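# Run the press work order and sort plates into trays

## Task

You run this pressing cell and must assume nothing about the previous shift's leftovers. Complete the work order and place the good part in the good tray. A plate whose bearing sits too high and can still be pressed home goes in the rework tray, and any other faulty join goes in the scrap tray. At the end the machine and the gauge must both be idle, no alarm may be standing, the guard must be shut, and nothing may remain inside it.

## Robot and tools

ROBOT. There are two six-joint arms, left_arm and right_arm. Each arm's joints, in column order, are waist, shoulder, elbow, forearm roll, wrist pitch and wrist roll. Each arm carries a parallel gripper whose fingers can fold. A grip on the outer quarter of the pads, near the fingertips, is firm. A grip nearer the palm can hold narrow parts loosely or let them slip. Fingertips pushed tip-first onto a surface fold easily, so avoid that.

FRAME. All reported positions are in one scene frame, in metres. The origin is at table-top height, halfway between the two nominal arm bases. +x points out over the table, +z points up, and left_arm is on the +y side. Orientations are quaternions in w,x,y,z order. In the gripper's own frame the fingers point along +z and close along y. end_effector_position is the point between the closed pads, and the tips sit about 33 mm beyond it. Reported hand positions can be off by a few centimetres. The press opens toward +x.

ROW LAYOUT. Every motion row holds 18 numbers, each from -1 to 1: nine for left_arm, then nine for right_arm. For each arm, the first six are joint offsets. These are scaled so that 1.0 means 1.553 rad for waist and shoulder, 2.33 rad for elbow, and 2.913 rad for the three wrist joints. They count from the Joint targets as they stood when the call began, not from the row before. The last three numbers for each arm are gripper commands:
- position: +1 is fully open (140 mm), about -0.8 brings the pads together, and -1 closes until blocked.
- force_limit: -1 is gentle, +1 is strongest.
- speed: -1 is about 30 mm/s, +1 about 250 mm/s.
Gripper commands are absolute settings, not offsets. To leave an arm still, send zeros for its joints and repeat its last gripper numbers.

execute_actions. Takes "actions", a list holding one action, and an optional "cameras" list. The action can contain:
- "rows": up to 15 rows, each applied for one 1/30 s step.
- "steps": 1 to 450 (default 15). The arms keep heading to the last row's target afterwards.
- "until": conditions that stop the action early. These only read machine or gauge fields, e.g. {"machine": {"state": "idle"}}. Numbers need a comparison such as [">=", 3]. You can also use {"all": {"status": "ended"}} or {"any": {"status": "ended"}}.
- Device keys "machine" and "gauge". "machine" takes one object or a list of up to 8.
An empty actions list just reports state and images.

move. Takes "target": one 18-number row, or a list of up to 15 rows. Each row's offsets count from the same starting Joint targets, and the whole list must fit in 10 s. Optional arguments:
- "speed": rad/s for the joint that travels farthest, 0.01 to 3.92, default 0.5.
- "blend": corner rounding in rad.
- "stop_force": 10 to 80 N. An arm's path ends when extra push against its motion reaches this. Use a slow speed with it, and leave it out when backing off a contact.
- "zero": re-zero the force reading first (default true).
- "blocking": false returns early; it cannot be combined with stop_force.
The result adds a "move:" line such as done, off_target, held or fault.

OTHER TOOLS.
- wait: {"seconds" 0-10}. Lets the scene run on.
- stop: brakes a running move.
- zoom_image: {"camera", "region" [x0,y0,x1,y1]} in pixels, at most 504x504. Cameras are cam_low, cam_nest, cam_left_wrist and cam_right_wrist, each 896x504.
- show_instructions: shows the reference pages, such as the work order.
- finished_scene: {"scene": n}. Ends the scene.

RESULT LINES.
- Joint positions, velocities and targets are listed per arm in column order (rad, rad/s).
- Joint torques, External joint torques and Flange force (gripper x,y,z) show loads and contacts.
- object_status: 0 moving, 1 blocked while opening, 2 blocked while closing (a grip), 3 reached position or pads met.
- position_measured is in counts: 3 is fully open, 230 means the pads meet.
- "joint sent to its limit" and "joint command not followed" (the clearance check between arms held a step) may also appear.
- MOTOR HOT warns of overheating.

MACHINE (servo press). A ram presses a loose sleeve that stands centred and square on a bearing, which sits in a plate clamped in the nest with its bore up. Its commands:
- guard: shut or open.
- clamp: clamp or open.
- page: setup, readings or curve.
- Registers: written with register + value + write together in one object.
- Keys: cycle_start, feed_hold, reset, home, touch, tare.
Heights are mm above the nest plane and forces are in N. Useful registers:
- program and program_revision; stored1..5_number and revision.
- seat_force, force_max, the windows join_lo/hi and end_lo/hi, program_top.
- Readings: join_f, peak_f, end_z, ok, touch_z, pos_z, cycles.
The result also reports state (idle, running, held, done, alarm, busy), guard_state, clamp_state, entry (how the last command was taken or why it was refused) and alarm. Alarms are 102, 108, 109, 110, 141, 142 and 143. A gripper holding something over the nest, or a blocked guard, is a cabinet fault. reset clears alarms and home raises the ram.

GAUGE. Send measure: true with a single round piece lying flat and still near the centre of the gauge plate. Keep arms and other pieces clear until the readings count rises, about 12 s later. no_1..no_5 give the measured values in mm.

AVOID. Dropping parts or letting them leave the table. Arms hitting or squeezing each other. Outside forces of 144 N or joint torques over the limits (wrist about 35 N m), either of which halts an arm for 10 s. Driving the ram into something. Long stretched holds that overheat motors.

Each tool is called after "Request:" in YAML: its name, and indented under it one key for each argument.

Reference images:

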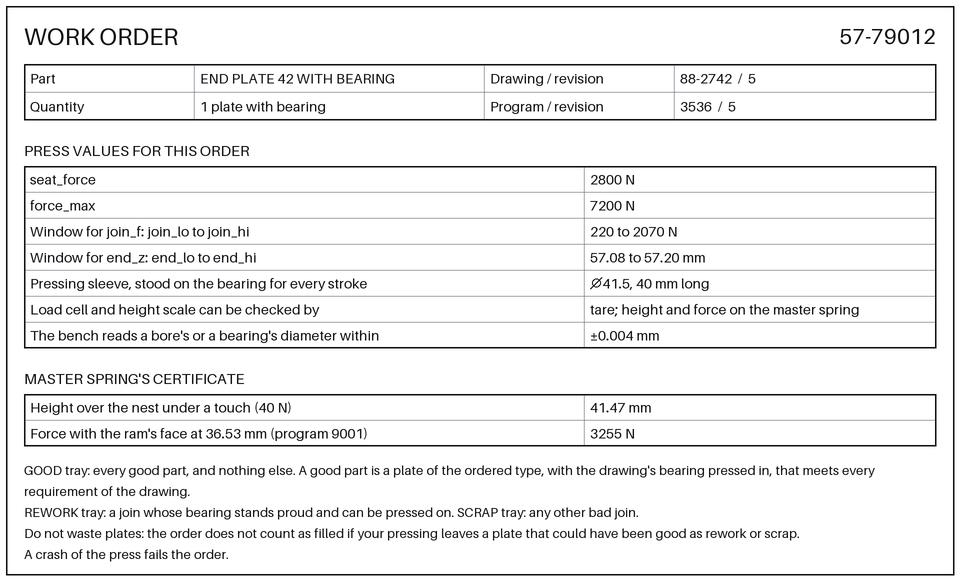

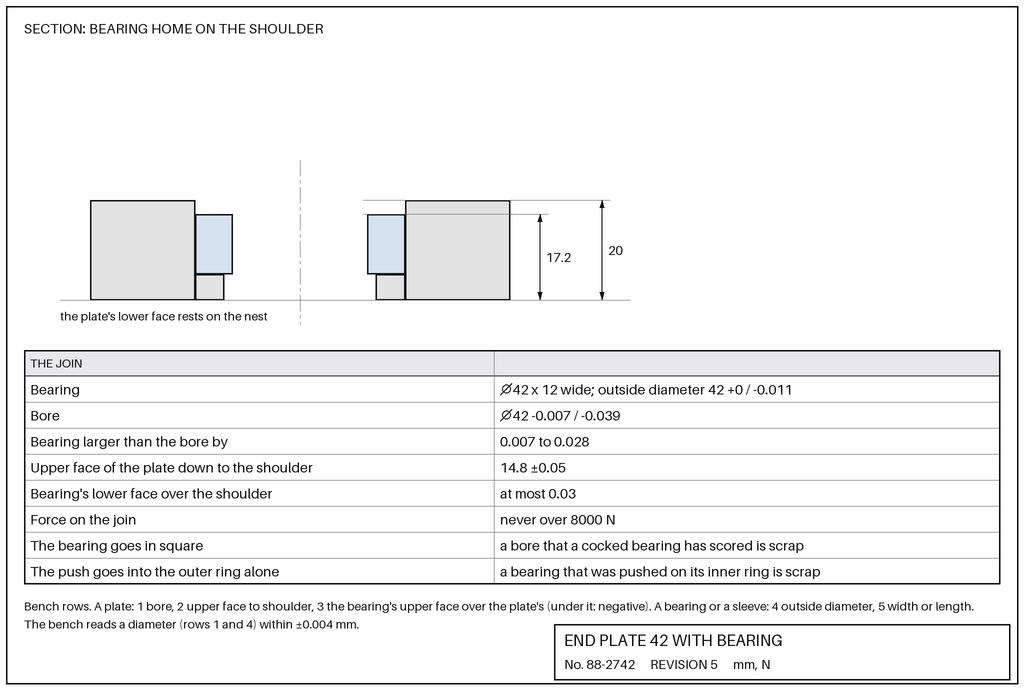

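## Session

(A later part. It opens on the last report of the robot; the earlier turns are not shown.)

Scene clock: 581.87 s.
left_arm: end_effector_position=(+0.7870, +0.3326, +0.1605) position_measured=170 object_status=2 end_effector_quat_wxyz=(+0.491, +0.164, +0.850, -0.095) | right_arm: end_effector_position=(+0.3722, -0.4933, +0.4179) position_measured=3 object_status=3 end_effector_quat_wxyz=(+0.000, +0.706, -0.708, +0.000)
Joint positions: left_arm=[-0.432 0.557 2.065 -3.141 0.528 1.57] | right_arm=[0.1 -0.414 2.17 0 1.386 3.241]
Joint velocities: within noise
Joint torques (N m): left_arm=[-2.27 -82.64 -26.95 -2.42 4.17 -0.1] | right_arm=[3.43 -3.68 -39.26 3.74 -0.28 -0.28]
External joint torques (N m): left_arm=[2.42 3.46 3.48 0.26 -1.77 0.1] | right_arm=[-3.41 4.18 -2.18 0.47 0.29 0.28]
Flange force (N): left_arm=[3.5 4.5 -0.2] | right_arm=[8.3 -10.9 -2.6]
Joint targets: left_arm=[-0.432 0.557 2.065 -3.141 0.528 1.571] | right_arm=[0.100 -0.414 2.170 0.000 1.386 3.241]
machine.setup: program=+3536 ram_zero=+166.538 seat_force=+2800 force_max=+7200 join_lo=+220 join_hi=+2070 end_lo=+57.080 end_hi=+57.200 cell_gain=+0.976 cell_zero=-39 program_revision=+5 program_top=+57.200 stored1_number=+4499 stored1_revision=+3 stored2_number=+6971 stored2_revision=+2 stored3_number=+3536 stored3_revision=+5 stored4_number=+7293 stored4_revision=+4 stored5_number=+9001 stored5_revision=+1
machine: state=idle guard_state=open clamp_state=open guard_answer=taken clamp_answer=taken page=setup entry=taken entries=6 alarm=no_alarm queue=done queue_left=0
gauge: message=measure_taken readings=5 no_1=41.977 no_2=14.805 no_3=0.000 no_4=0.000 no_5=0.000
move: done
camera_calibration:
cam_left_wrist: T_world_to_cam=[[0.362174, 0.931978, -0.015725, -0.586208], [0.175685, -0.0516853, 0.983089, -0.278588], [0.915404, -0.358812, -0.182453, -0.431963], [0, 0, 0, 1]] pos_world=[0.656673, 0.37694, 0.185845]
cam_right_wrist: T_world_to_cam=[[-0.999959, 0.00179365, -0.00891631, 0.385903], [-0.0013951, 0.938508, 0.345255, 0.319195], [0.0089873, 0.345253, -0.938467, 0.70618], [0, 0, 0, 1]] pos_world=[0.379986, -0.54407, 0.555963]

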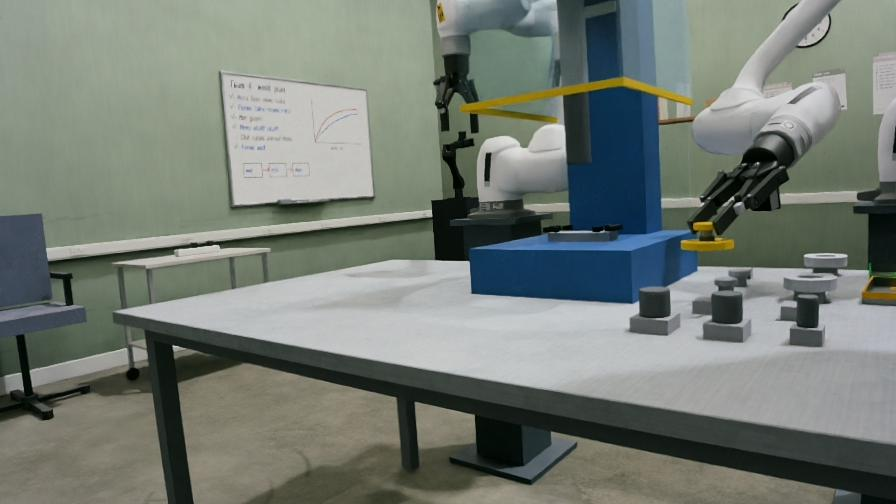

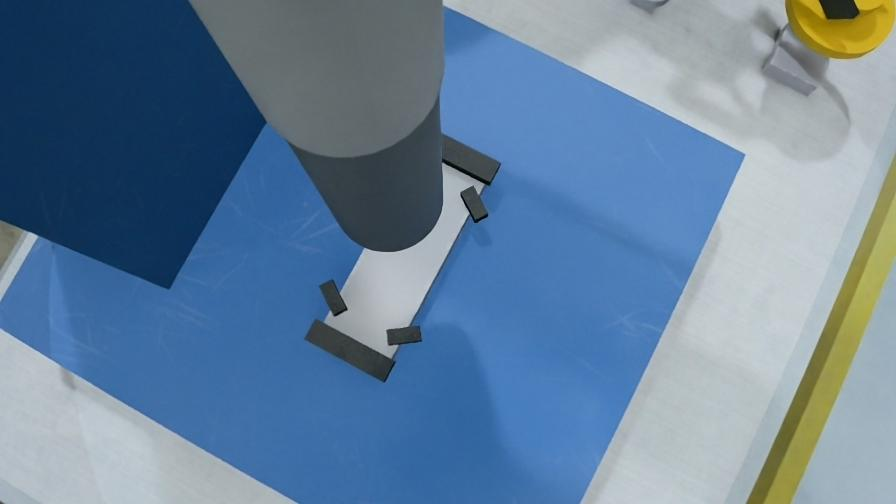

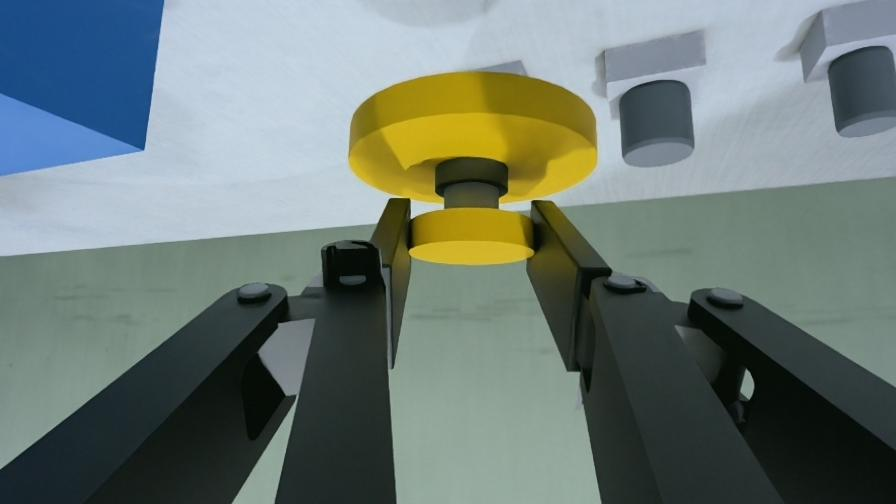

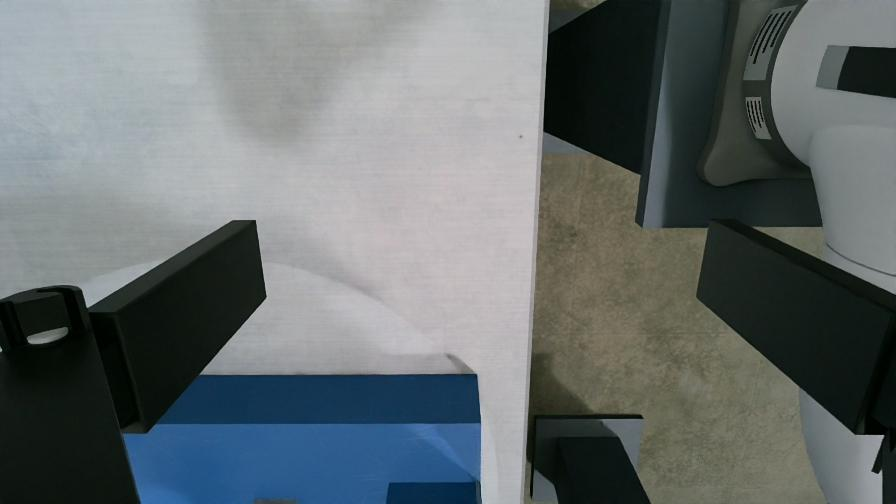

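Request:
move:
  target: [-0.0522,0.0616,-0.0885,0,-0.038,0,-0.98,0,-1,0,0,0,0,0,0,1,1,1]
  speed: 0.15
  cameras: ["cam_nest","cam_low"]

Request:
move:
  target: [0,0.0774,-0.0013,0,0.0402,0,-0.98,0,-1,0,0,0,0,0,0,1,1,1]
  speed: 0.1
  cameras: ["cam_nest","cam_low"]

Request:
move:
  target: [0,0.0234,-0.0004,0,0.0122,0,-0.98,0,-1,0,0,0,0,0,0,1,1,1]
  speed: 0.015
  stop_force: 10
  cameras: ["cam_nest","cam_low","cam_left_wrist"]

Scene clock: 590.73 s.
left_arm: end_effector_position=(+0.8499, +0.2205, +0.1604) position_measured=170 object_status=2 end_effector_quat_wxyz=(+0.487, +0.198, +0.843, -0.115) | right_arm: end_effector_position=(+0.3722, -0.4933, +0.4179) position_measured=3 object_status=3 end_effector_quat_wxyz=(+0.000, +0.706, -0.708, +0.000)
Joint positions: left_arm=[-0.513 0.652 1.859 -3.141 0.417 1.571] | right_arm=[0.1 -0.414 2.17 0 1.386 3.241]
Joint velocities: within noise
Joint torques (N m): left_arm=[-2.2 -95.14 -31.26 -2.82 4.35 -0.21] | right_arm=[3.25 -3.4 -39.52 3.74 -0.26 -0.32]
External joint torques (N m): left_arm=[2.27 3.86 3.83 0.26 -1.95 0.21] | right_arm=[-3.35 3.96 -2.51 0.53 0.25 0.32]
Flange force (N): left_arm=[3.5 3.5 -0.4] | right_arm=[7.9 -10.9 -3.1]
Joint targets: left_arm=[-0.513 0.652 1.859 -3.141 0.417 1.571] | right_arm=[0.100 -0.414 2.170 0.000 1.386 3.241]
machine.setup: program=+3536 ram_zero=+166.538 seat_force=+2800 force_max=+7200 join_lo=+220 join_hi=+2070 end_lo=+57.080 end_hi=+57.200 cell_gain=+0.976 cell_zero=-39 program_revision=+5 program_top=+57.200 stored1_number=+4499 stored1_revision=+3 stored2_number=+6971 stored2_revision=+2 stored3_number=+3536 stored3_revision=+5 stored4_number=+7293 stored4_revision=+4 stored5_number=+9001 stored5_revision=+1
machine: state=idle guard_state=open clamp_state=open guard_answer=taken clamp_answer=taken page=setup entry=taken entries=6 alarm=no_alarm queue=done queue_left=0
gauge: message=measure_taken readings=5 no_1=41.977 no_2=14.805 no_3=0.000 no_4=0.000 no_5=0.000
move: done
Images, in order (width x height): cam_low 896x504, cam_nest 896x504.

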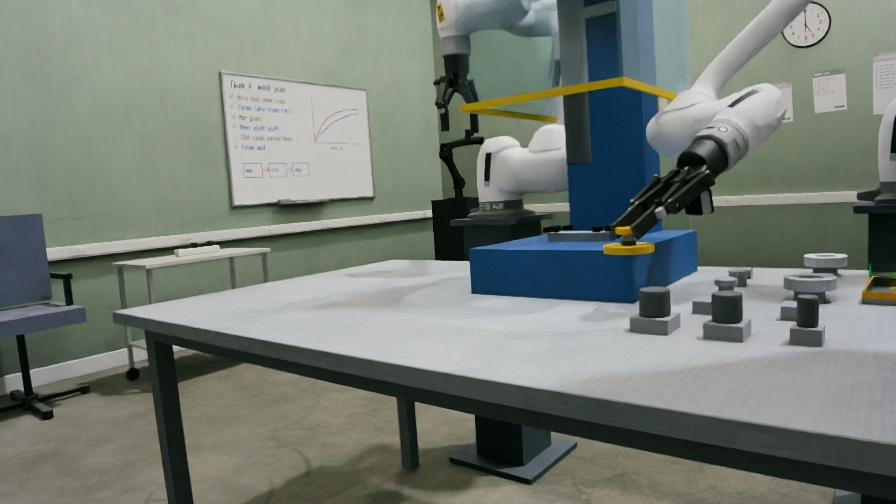

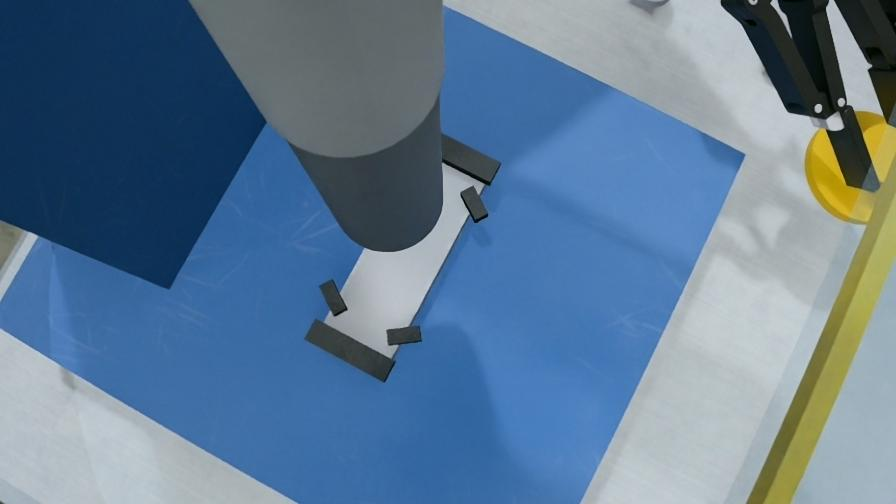

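Scene clock: 592.20 s.
left_arm: end_effector_position=(+0.8511, +0.2199, +0.0762) position_measured=170 object_status=2 end_effector_quat_wxyz=(+0.487, +0.198, +0.843, -0.115) | right_arm: end_effector_position=(+0.3722, -0.4933, +0.4179) position_measured=3 object_status=3 end_effector_quat_wxyz=(+0.000, +0.706, -0.708, +0.000)
Joint positions: left_arm=[-0.513 0.773 1.856 -3.141 0.534 1.571] | right_arm=[0.1 -0.414 2.17 0 1.386 3.241]
Joint velocities: within noise
Joint torques (N m): left_arm=[-1.99 -100.89 -26.6 -2.3 4.33 -0.17] | right_arm=[3.55 -3.42 -39.32 3.68 -0.3 -0.31]
External joint torques (N m): left_arm=[2.29 3.87 3.24 0.15 -1.91 0.17] | right_arm=[-3.79 4.35 -2.35 0.56 0.3 0.31]
Flange force (N): left_arm=[2.9 3.3 0.3] | right_arm=[9.3 -11.5 -2.9]
Joint targets: left_arm=[-0.513 0.773 1.856 -3.141 0.534 1.571] | right_arm=[0.100 -0.414 2.170 0.000 1.386 3.241]
machine.setup: program=+3536 ram_zero=+166.538 seat_force=+2800 force_max=+7200 join_lo=+220 join_hi=+2070 end_lo=+57.080 end_hi=+57.200 cell_gain=+0.976 cell_zero=-39 program_revision=+5 program_top=+57.200 stored1_number=+4499 stored1_revision=+3 stored2_number=+6971 stored2_revision=+2 stored3_number=+3536 stored3_revision=+5 stored4_number=+7293 stored4_revision=+4 stored5_number=+9001 stored5_revision=+1
machine: state=idle guard_state=open clamp_state=open guard_answer=taken clamp_answer=taken page=setup entry=taken entries=6 alarm=no_alarm queue=done queue_left=0
gauge: message=measure_taken readings=5 no_1=41.977 no_2=14.805 no_3=0.000 no_4=0.000 no_5=0.000
move: done
Images, in order (width x height): cam_low 896x504, cam_nest 896x504.

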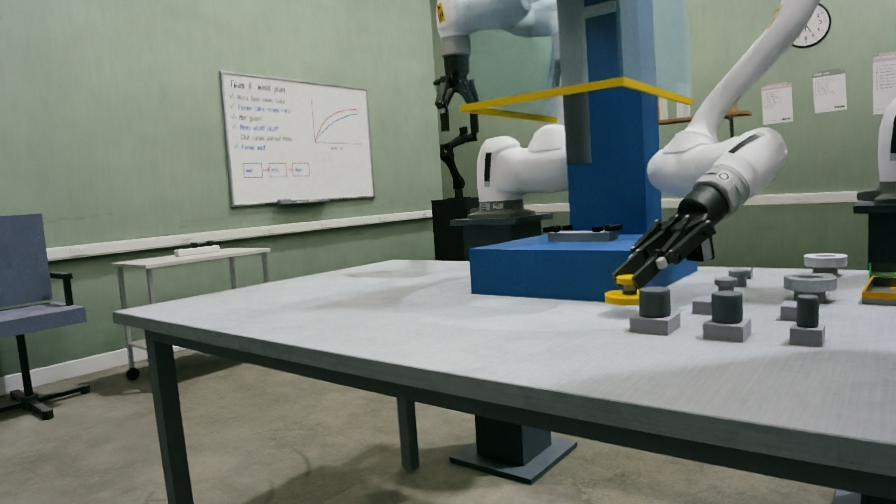

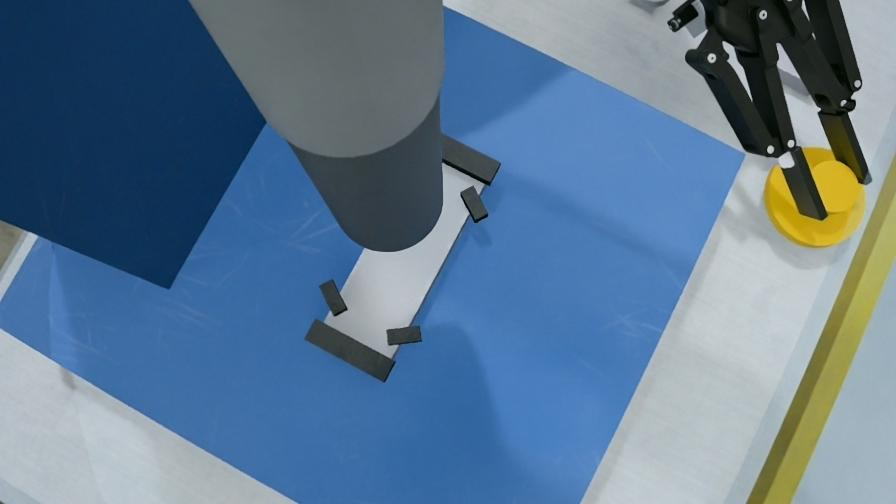

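Scene clock: 595.50 s.
left_arm: end_effector_position=(+0.8500, +0.2204, +0.0529) position_measured=170 object_status=2 end_effector_quat_wxyz=(+0.487, +0.198, +0.843, -0.115) | right_arm: end_effector_position=(+0.3722, -0.4933, +0.4179) position_measured=3 object_status=3 end_effector_quat_wxyz=(+0.000, +0.706, -0.708, +0.000)
Joint positions: left_arm=[-0.513 0.806 1.855 -3.141 0.568 1.571] | right_arm=[0.1 -0.414 2.17 0 1.386 3.241]
Joint velocities: within noise
Joint torques (N m): left_arm=[-2.15 -87.2 -19.97 -2.27 0.36 -0.17] | right_arm=[3.22 -3.7 -39.38 3.76 -0.32 -0.3]
External joint torques (N m): left_arm=[2.19 -10.89 -2.12 0.25 2.05 0.17] | right_arm=[-3.2 4.1 -2.16 0.46 0.34 0.3]
Flange force (N): left_arm=[-8.0 3.1 -12.4] | right_arm=[7.5 -10.6 -2.7]
Joint targets: left_arm=[-0.513 0.806 1.855 -3.141 0.568 1.571] | right_arm=[0.100 -0.414 2.170 0.000 1.386 3.241]
machine.setup: program=+3536 ram_zero=+166.538 seat_force=+2800 force_max=+7200 join_lo=+220 join_hi=+2070 end_lo=+57.080 end_hi=+57.200 cell_gain=+0.976 cell_zero=-39 program_revision=+5 program_top=+57.200 stored1_number=+4499 stored1_revision=+3 stored2_number=+6971 stored2_revision=+2 stored3_number=+3536 stored3_revision=+5 stored4_number=+7293 stored4_revision=+4 stored5_number=+9001 stored5_revision=+1
machine: state=idle guard_state=open clamp_state=open guard_answer=taken clamp_answer=taken page=setup entry=taken entries=6 alarm=no_alarm queue=done queue_left=0
gauge: message=measure_taken readings=5 no_1=41.977 no_2=14.805 no_3=0.000 no_4=0.000 no_5=0.000
move: contact (left_arm)
camera_calibration:
cam_left_wrist: T_world_to_cam=[[0.436476, 0.899577, -0.015806, -0.562228], [0.170507, -0.0654553, 0.98318, -0.182209], [0.883412, -0.43183, -0.181954, -0.506233], [0, 0, 0, 1]] pos_world=[0.723679, 0.275235, 0.078147]
Images, in order (width x height): cam_low 896x504, cam_nest 896x504, cam_left_wrist 896x504.

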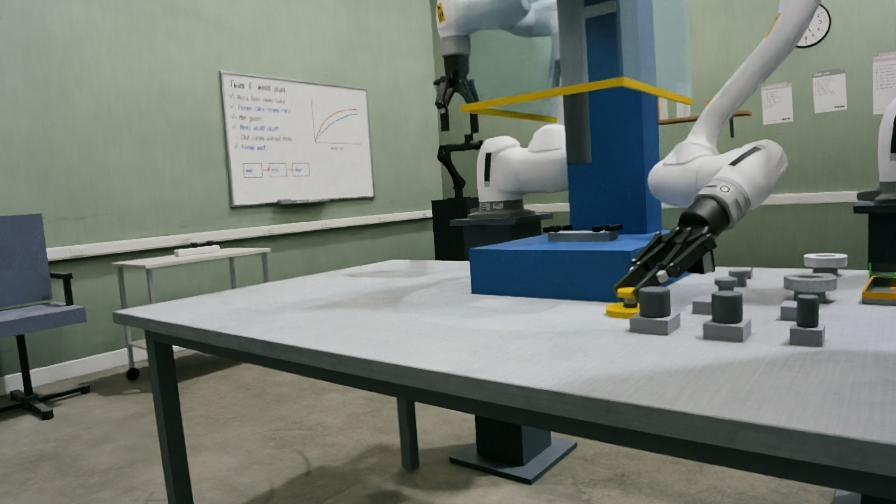

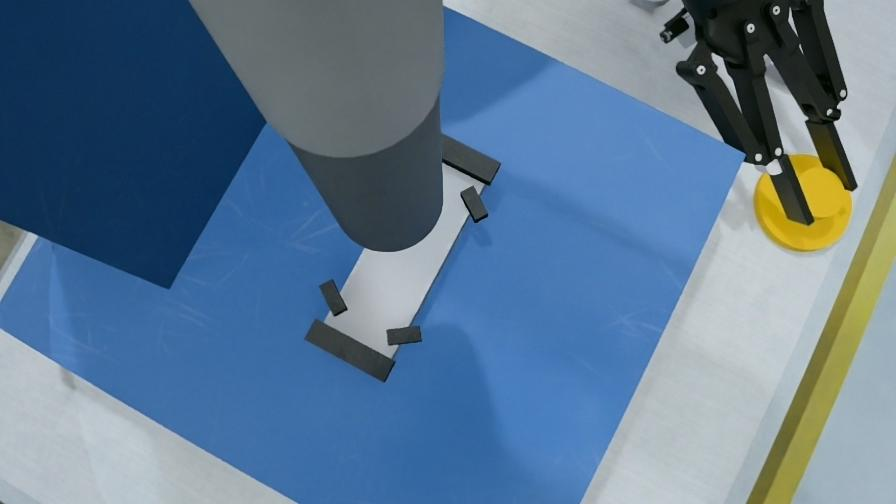

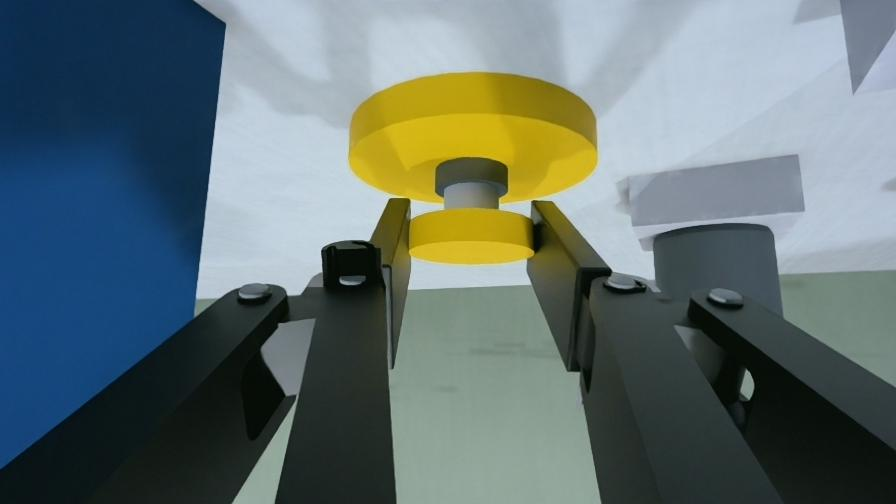

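Request:
execute_actions:
  actions:
    - {"rows":[[0,0,0,0,0,0,0.3,0,-1,0,0,0,0,0,0,1,1,1]],"steps":75}
  cameras: []

Request:
move:
  target:
    - [0,-0.0985,0.0017,0,-0.0518,0,0.3,0,-1,0,0,0,0,0,0,1,1,1]
    - [0.3458,-0.2402,0.0352,0,-0.3999,0,0.6,0,-1,0,0,0,0,0,0,1,1,1]
  speed: [0.15,0.6]

Scene clock: 611.93 s.
left_arm: end_effector_position=(+0.8499, +0.2205, +0.0529) position_measured=132 object_status=1 end_effector_quat_wxyz=(+0.487, +0.198, +0.843, -0.115) | right_arm: end_effector_position=(+0.3722, -0.4933, +0.4179) position_measured=3 object_status=3 end_effector_quat_wxyz=(+0.000, +0.706, -0.708, +0.000)
Joint positions: left_arm=[-0.513 0.806 1.855 -3.141 0.568 1.571] | right_arm=[0.1 -0.414 2.17 0 1.386 3.241]
Joint velocities: within noise
Joint torques (N m): left_arm=[-90.33 -105.84 -21.97 12.22 3.98 -0.12] | right_arm=[3.22 -3.41 -39.28 3.75 -0.22 -0.31]
External joint torques (N m): left_arm=[90.58 8.38 0.09 -14.23 -1.6 0.12] | right_arm=[-3.03 3.6 -2.35 0.49 0.23 0.31]
Flange force (N): left_arm=[4.8 96.1 12.5] | right_arm=[7.1 -9.9 -3.0]
Joint targets: left_arm=[-0.513 0.806 1.855 -3.141 0.568 1.571] | right_arm=[0.100 -0.414 2.170 0.000 1.386 3.241]
machine.setup: program=+3536 ram_zero=+166.538 seat_force=+2800 force_max=+7200 join_lo=+220 join_hi=+2070 end_lo=+57.080 end_hi=+57.200 cell_gain=+0.976 cell_zero=-39 program_revision=+5 program_top=+57.200 stored1_number=+4499 stored1_revision=+3 stored2_number=+6971 stored2_revision=+2 stored3_number=+3536 stored3_revision=+5 stored4_number=+7293 stored4_revision=+4 stored5_number=+9001 stored5_revision=+1
machine: state=idle guard_state=open clamp_state=open guard_answer=taken clamp_answer=taken page=setup entry=taken entries=6 alarm=no_alarm queue=done queue_left=0
gauge: message=measure_taken readings=5 no_1=41.977 no_2=14.805 no_3=0.000 no_4=0.000 no_5=0.000
No camera images: "cameras" was empty.

Scene clock: 616.10 s.
left_arm: end_effector_position=(+0.6480, +0.7203, +0.1200) position_measured=53 object_status=0 end_effector_quat_wxyz=(+0.087, -0.037, +0.996, +0.003) | right_arm: end_effector_position=(+0.3722, -0.4933, +0.4179) position_measured=3 object_status=3 end_effector_quat_wxyz=(+0.000, +0.706, -0.708, +0.000)
Joint positions: left_arm=[0.024 0.433 1.937 -3.141 -0.597 1.571] | right_arm=[0.1 -0.414 2.17 0 1.386 3.241]
Joint velocities: within noise
Joint torques (N m): left_arm=[-2.5 -72.09 -30.13 -3.25 0.42 -0.15] | right_arm=[3.22 -4.03 -39.33 3.7 -0.3 -0.35]
External joint torques (N m): left_arm=[2.75 -1.97 0.14 0.22 0 0.15] | right_arm=[-3.17 4.48 -2.32 0.53 0.3 0.35]
Flange force (N): left_arm=[2.2 4.3 -2.8] | right_arm=[7.1 -11.5 -2.8]
Joint targets: left_arm=[0.024 0.433 1.937 -3.141 -0.597 1.571] | right_arm=[0.100 -0.414 2.170 0.000 1.386 3.241]
machine.setup: program=+3536 ram_zero=+166.538 seat_force=+2800 force_max=+7200 join_lo=+220 join_hi=+2070 end_lo=+57.080 end_hi=+57.200 cell_gain=+0.976 cell_zero=-39 program_revision=+5 program_top=+57.200 stored1_number=+4499 stored1_revision=+3 stored2_number=+6971 stored2_revision=+2 stored3_number=+3536 stored3_revision=+5 stored4_number=+7293 stored4_revision=+4 stored5_number=+9001 stored5_revision=+1
machine: state=idle guard_state=open clamp_state=open guard_answer=taken clamp_answer=taken page=setup entry=taken entries=6 alarm=no_alarm queue=done queue_left=0
gauge: message=measure_taken readings=5 no_1=41.977 no_2=14.805 no_3=0.000 no_4=0.000 no_5=0.000
move: done
camera_calibration:
cam_left_wrist: T_world_to_cam=[[-0.0937479, 0.995594, -0.00170826, -0.649904], [0.866822, 0.0824662, 0.49175, -0.679865], [0.489725, 0.0446198, -0.870735, -0.105225], [0, 0, 0, 1]] pos_world=[0.579927, 0.707802, 0.24159]
cam_right_wrist: T_world_to_cam=[[-0.999959, 0.00179365, -0.00891631, 0.385903], [-0.0013951, 0.938508, 0.345255, 0.319195], [0.0089873, 0.345253, -0.938467, 0.70618], [0, 0, 0, 1]] pos_world=[0.379986, -0.54407, 0.555963]

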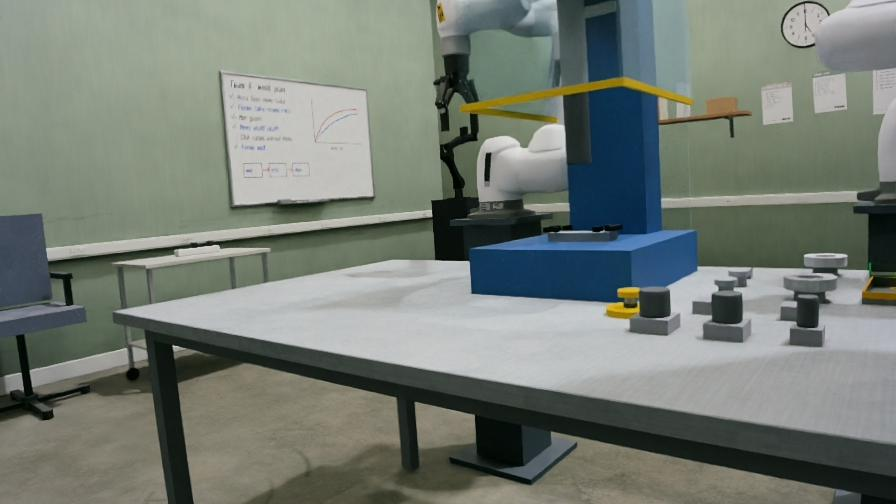

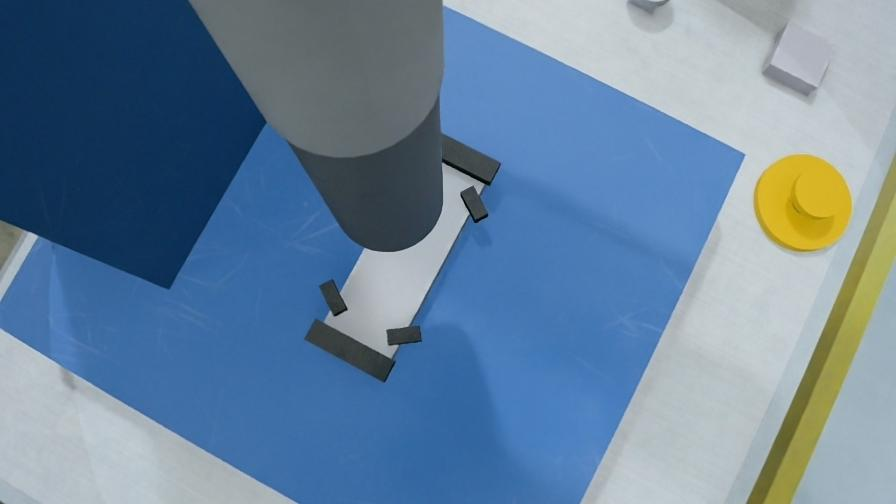

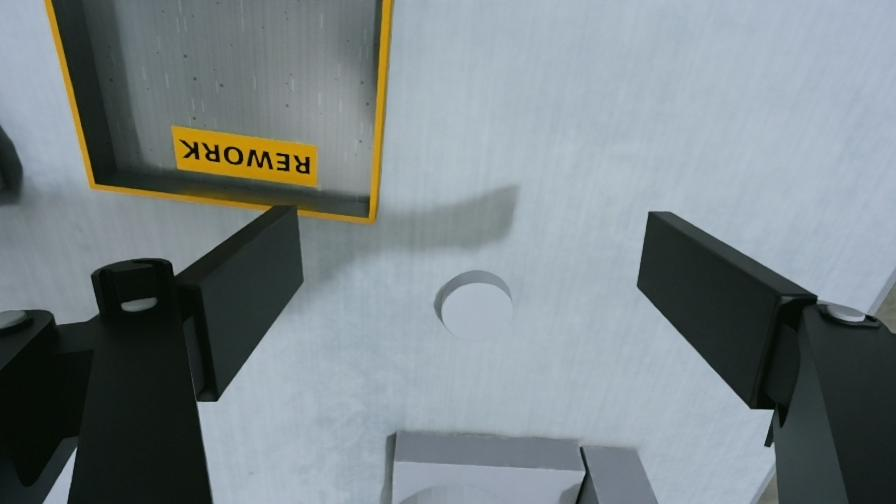

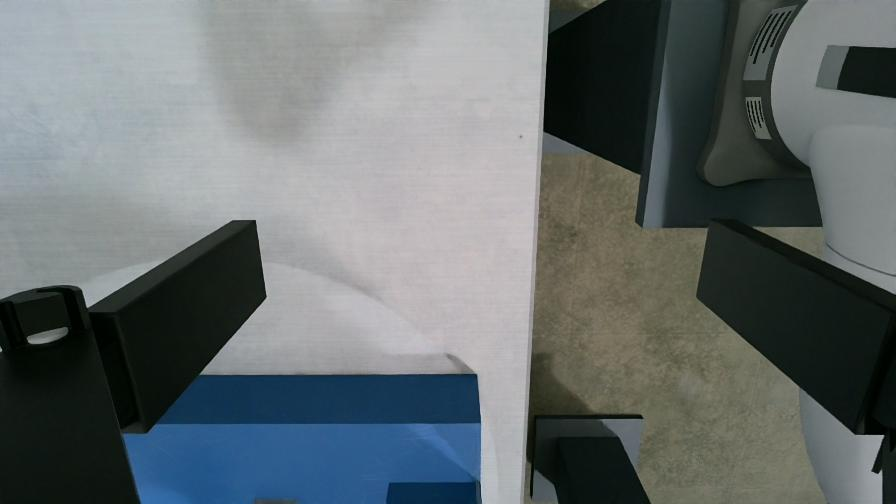

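Request:
move:
  target:
    - [0,0.2238,-0.2594,0,-0.0882,0,0.6,0,-1,0,0,0,0,0,0,1,1,1]
    - [0,0.2543,-0.2511,0,-0.0652,0,0.6,0,-1,0,0,0,0,0,0,1,1,1]
  speed: [0.4,0.08]
  cameras: ["cam_low","cam_left_wrist"]

Request:
execute_actions:
  actions:
    - {"rows":[[0,0,0,0,0,0,-1,0,-1,0,0,0,0,0,0,1,1,1]],"steps":110}
  cameras: ["cam_left_wrist"]

Scene clock: 622.10 s.
left_arm: end_effector_position=(+0.9125, +0.7402, +0.0573) position_measured=53 object_status=3 end_effector_quat_wxyz=(+0.087, -0.037, +0.995, +0.003) | right_arm: end_effector_position=(+0.3722, -0.4933, +0.4179) position_measured=3 object_status=3 end_effector_quat_wxyz=(+0.000, +0.706, -0.708, +0.000)
Joint positions: left_arm=[0.024 0.828 1.352 -3.141 -0.787 1.571] | right_arm=[0.1 -0.414 2.17 0 1.386 3.241]
Joint velocities: within noise
Joint torques (N m): left_arm=[-2.35 -110.77 -34.9 -3.7 0.4 -0.12] | right_arm=[3.08 -3.57 -39.26 3.75 -0.27 -0.3]
External joint torques (N m): left_arm=[2.45 -1.9 -0.4 0.12 0.03 0.12] | right_arm=[-3.21 3.97 -2.52 0.49 0.26 0.31]
Flange force (N): left_arm=[1.2 2.7 -2.1] | right_arm=[7.5 -10.8 -3.2]
Joint targets: left_arm=[0.024 0.828 1.352 -3.141 -0.787 1.571] | right_arm=[0.100 -0.414 2.170 0.000 1.386 3.241]
machine.setup: program=+3536 ram_zero=+166.538 seat_force=+2800 force_max=+7200 join_lo=+220 join_hi=+2070 end_lo=+57.080 end_hi=+57.200 cell_gain=+0.976 cell_zero=-39 program_revision=+5 program_top=+57.200 stored1_number=+4499 stored1_revision=+3 stored2_number=+6971 stored2_revision=+2 stored3_number=+3536 stored3_revision=+5 stored4_number=+7293 stored4_revision=+4 stored5_number=+9001 stored5_revision=+1
machine: state=idle guard_state=open clamp_state=open guard_answer=taken clamp_answer=taken page=setup entry=taken entries=6 alarm=no_alarm queue=done queue_left=0
gauge: message=measure_taken readings=5 no_1=41.977 no_2=14.805 no_3=0.000 no_4=0.000 no_5=0.000
move: done
camera_calibration:
cam_left_wrist: T_world_to_cam=[[-0.0937965, 0.99559, -0.00162148, -0.645008], [0.866818, 0.0824656, 0.491757, -0.879859], [0.489722, 0.0447196, -0.870731, -0.290263], [0, 0, 0, 1]] pos_world=[0.844327, 0.727702, 0.178891]
Images, in order (width x height): cam_low 896x504, cam_left_wrist 896x504.

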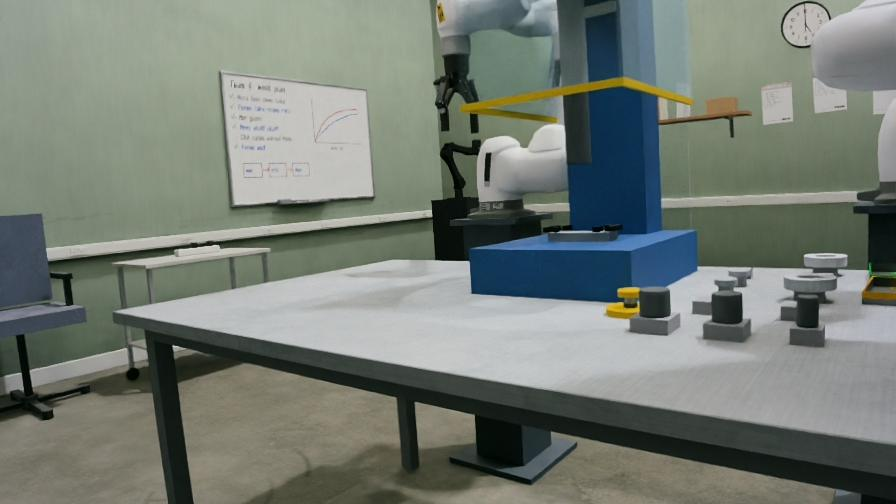

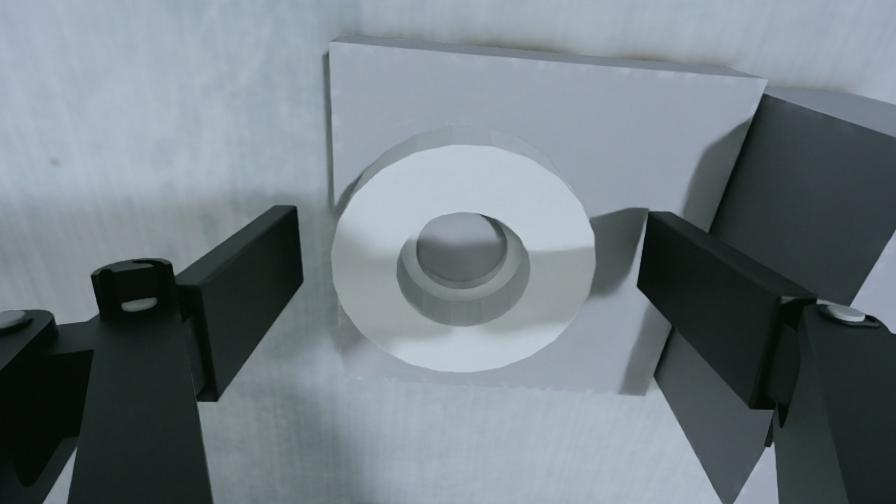

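Scene clock: 625.97 s.
left_arm: end_effector_position=(+0.9126, +0.7402, +0.0574) position_measured=105 object_status=2 end_effector_quat_wxyz=(+0.087, -0.037, +0.995, +0.003) | right_arm: end_effector_position=(+0.3722, -0.4933, +0.4179) position_measured=3 object_status=3 end_effector_quat_wxyz=(+0.000, +0.706, -0.708, +0.000)
Joint positions: left_arm=[0.024 0.828 1.352 -3.141 -0.787 1.571] | right_arm=[0.1 -0.414 2.17 0 1.386 3.241]
Joint velocities: within noise
Joint torques (N m): left_arm=[-1.19 -99.67 -33.02 -3.45 2.26 -0.21] | right_arm=[3.31 -3.61 -39.36 3.76 -0.3 -0.26]
External joint torques (N m): left_arm=[1.63 -13.5 -2.46 -0.14 -1.83 0.21] | right_arm=[-3.14 3.45 -2.48 0.49 0.31 0.26]
Flange force (N): left_arm=[6.3 1.7 -17.1] | right_arm=[7.6 -9.8 -3.4]
Joint targets: left_arm=[0.024 0.828 1.352 -3.141 -0.787 1.571] | right_arm=[0.100 -0.414 2.170 0.000 1.386 3.241]
machine.setup: program=+3536 ram_zero=+166.538 seat_force=+2800 force_max=+7200 join_lo=+220 join_hi=+2070 end_lo=+57.080 end_hi=+57.200 cell_gain=+0.976 cell_zero=-39 program_revision=+5 program_top=+57.200 stored1_number=+4499 stored1_revision=+3 stored2_number=+6971 stored2_revision=+2 stored3_number=+3536 stored3_revision=+5 stored4_number=+7293 stored4_revision=+4 stored5_number=+9001 stored5_revision=+1
machine: state=idle guard_state=open clamp_state=open guard_answer=taken clamp_answer=taken page=setup entry=taken entries=6 alarm=no_alarm queue=done queue_left=0
gauge: message=measure_taken readings=5 no_1=41.977 no_2=14.805 no_3=0.000 no_4=0.000 no_5=0.000
camera_calibration:
cam_left_wrist: T_world_to_cam=[[-0.0937952, 0.99559, -0.00164246, -0.644996], [0.866709, 0.0824648, 0.491951, -0.879937], [0.489917, 0.0447191, -0.870621, -0.290407], [0, 0, 0, 1]] pos_world=[0.844427, 0.727702, 0.178992]
Images, in order (width x height): cam_left_wrist 896x504.

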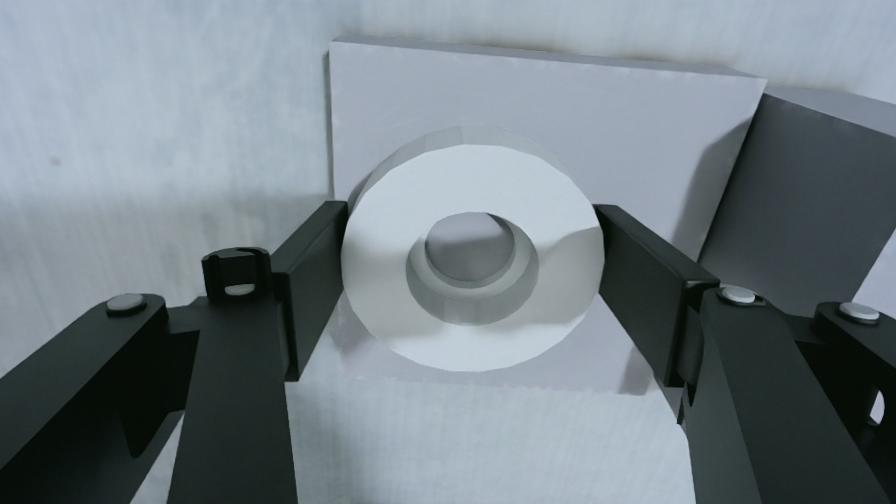

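Request:
move:
  target:
    - [0,-0.0305,-0.0084,0,-0.023,0,-1,0,-1,0,0,0,0,0,0,1,1,1]
    - [0,-0.2543,0.2511,0,0.0652,0,-1,0,-1,0,0,0,0,0,0,1,1,1]
    - [-0.2717,-0.3619,0.3518,0,0.0885,0,-1,0,-1,0,0,0,0,0,0,1,1,1]
  speed: [0.06,0.5,0.5]
  blend: [0.01,0.05,0]
  cameras: ["cam_low","cam_left_wrist"]

Scene clock: 633.90 s.
left_arm: end_effector_position=(+0.5046, +0.4672, +0.1301) position_measured=105 object_status=2 end_effector_quat_wxyz=(+0.086, +0.172, +0.981, -0.015) | right_arm: end_effector_position=(+0.3722, -0.4933, +0.4179) position_measured=3 object_status=3 end_effector_quat_wxyz=(+0.000, +0.706, -0.708, +0.000)
Joint positions: left_arm=[-0.398 0.266 2.171 -3.141 -0.529 1.571] | right_arm=[0.1 -0.414 2.17 0 1.386 3.241]
Joint velocities: within noise
Joint torques (N m): left_arm=[-1.92 -56.17 -28.64 -3.01 0.52 -0.25] | right_arm=[3.12 -3.55 -39.28 3.72 -0.26 -0.3]
External joint torques (N m): left_arm=[2.06 0.7 0.75 0.19 -0.09 0.25] | right_arm=[-3.1 4.27 -2.27 0.51 0.26 0.3]
Flange force (N): left_arm=[0.6 4.4 1.2] | right_arm=[7.1 -11.1 -2.7]
Joint targets: left_arm=[-0.398 0.266 2.172 -3.141 -0.529 1.571] | right_arm=[0.100 -0.414 2.170 0.000 1.386 3.241]
machine.setup: program=+3536 ram_zero=+166.538 seat_force=+2800 force_max=+7200 join_lo=+220 join_hi=+2070 end_lo=+57.080 end_hi=+57.200 cell_gain=+0.976 cell_zero=-39 program_revision=+5 program_top=+57.200 stored1_number=+4499 stored1_revision=+3 stored2_number=+6971 stored2_revision=+2 stored3_number=+3536 stored3_revision=+5 stored4_number=+7293 stored4_revision=+4 stored5_number=+9001 stored5_revision=+1
machine: state=idle guard_state=open clamp_state=open guard_answer=taken clamp_answer=taken page=setup entry=taken entries=6 alarm=no_alarm queue=done queue_left=0
gauge: message=measure_taken readings=5 no_1=41.977 no_2=14.805 no_3=0.000 no_4=0.000 no_5=0.000
move: done
camera_calibration:
cam_left_wrist: T_world_to_cam=[[0.322344, 0.946621, -0.00171651, -0.598422], [0.824347, -0.279815, 0.492093, -0.349006], [0.465346, -0.160038, -0.870541, 0.0930179], [0, 0, 0, 1]] pos_world=[0.437315, 0.483708, 0.251692]
Images, in order (width x height): cam_low 896x504, cam_left_wrist 896x504.

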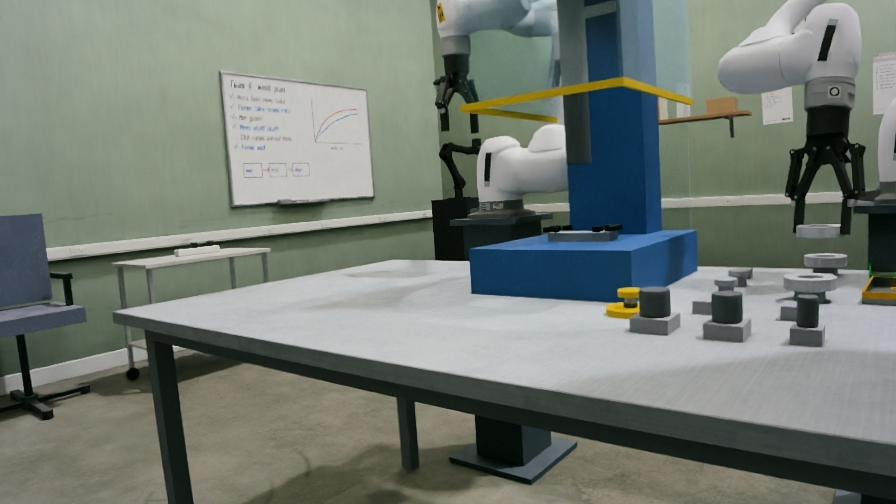

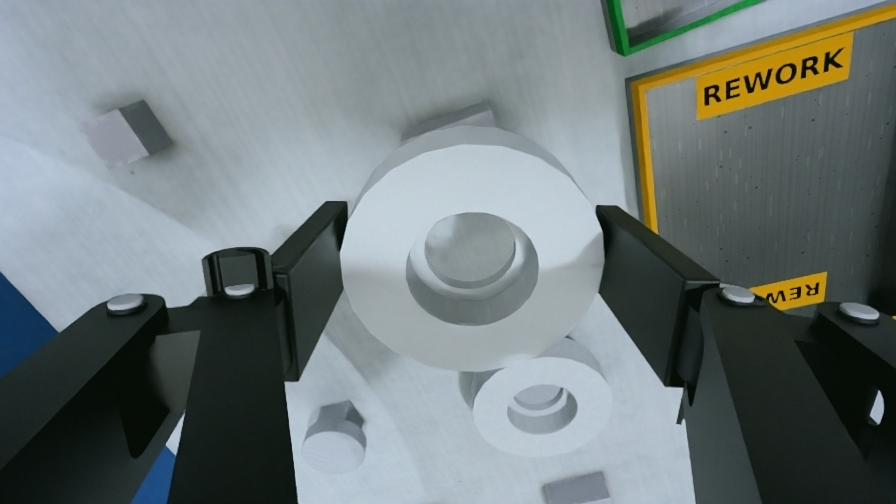

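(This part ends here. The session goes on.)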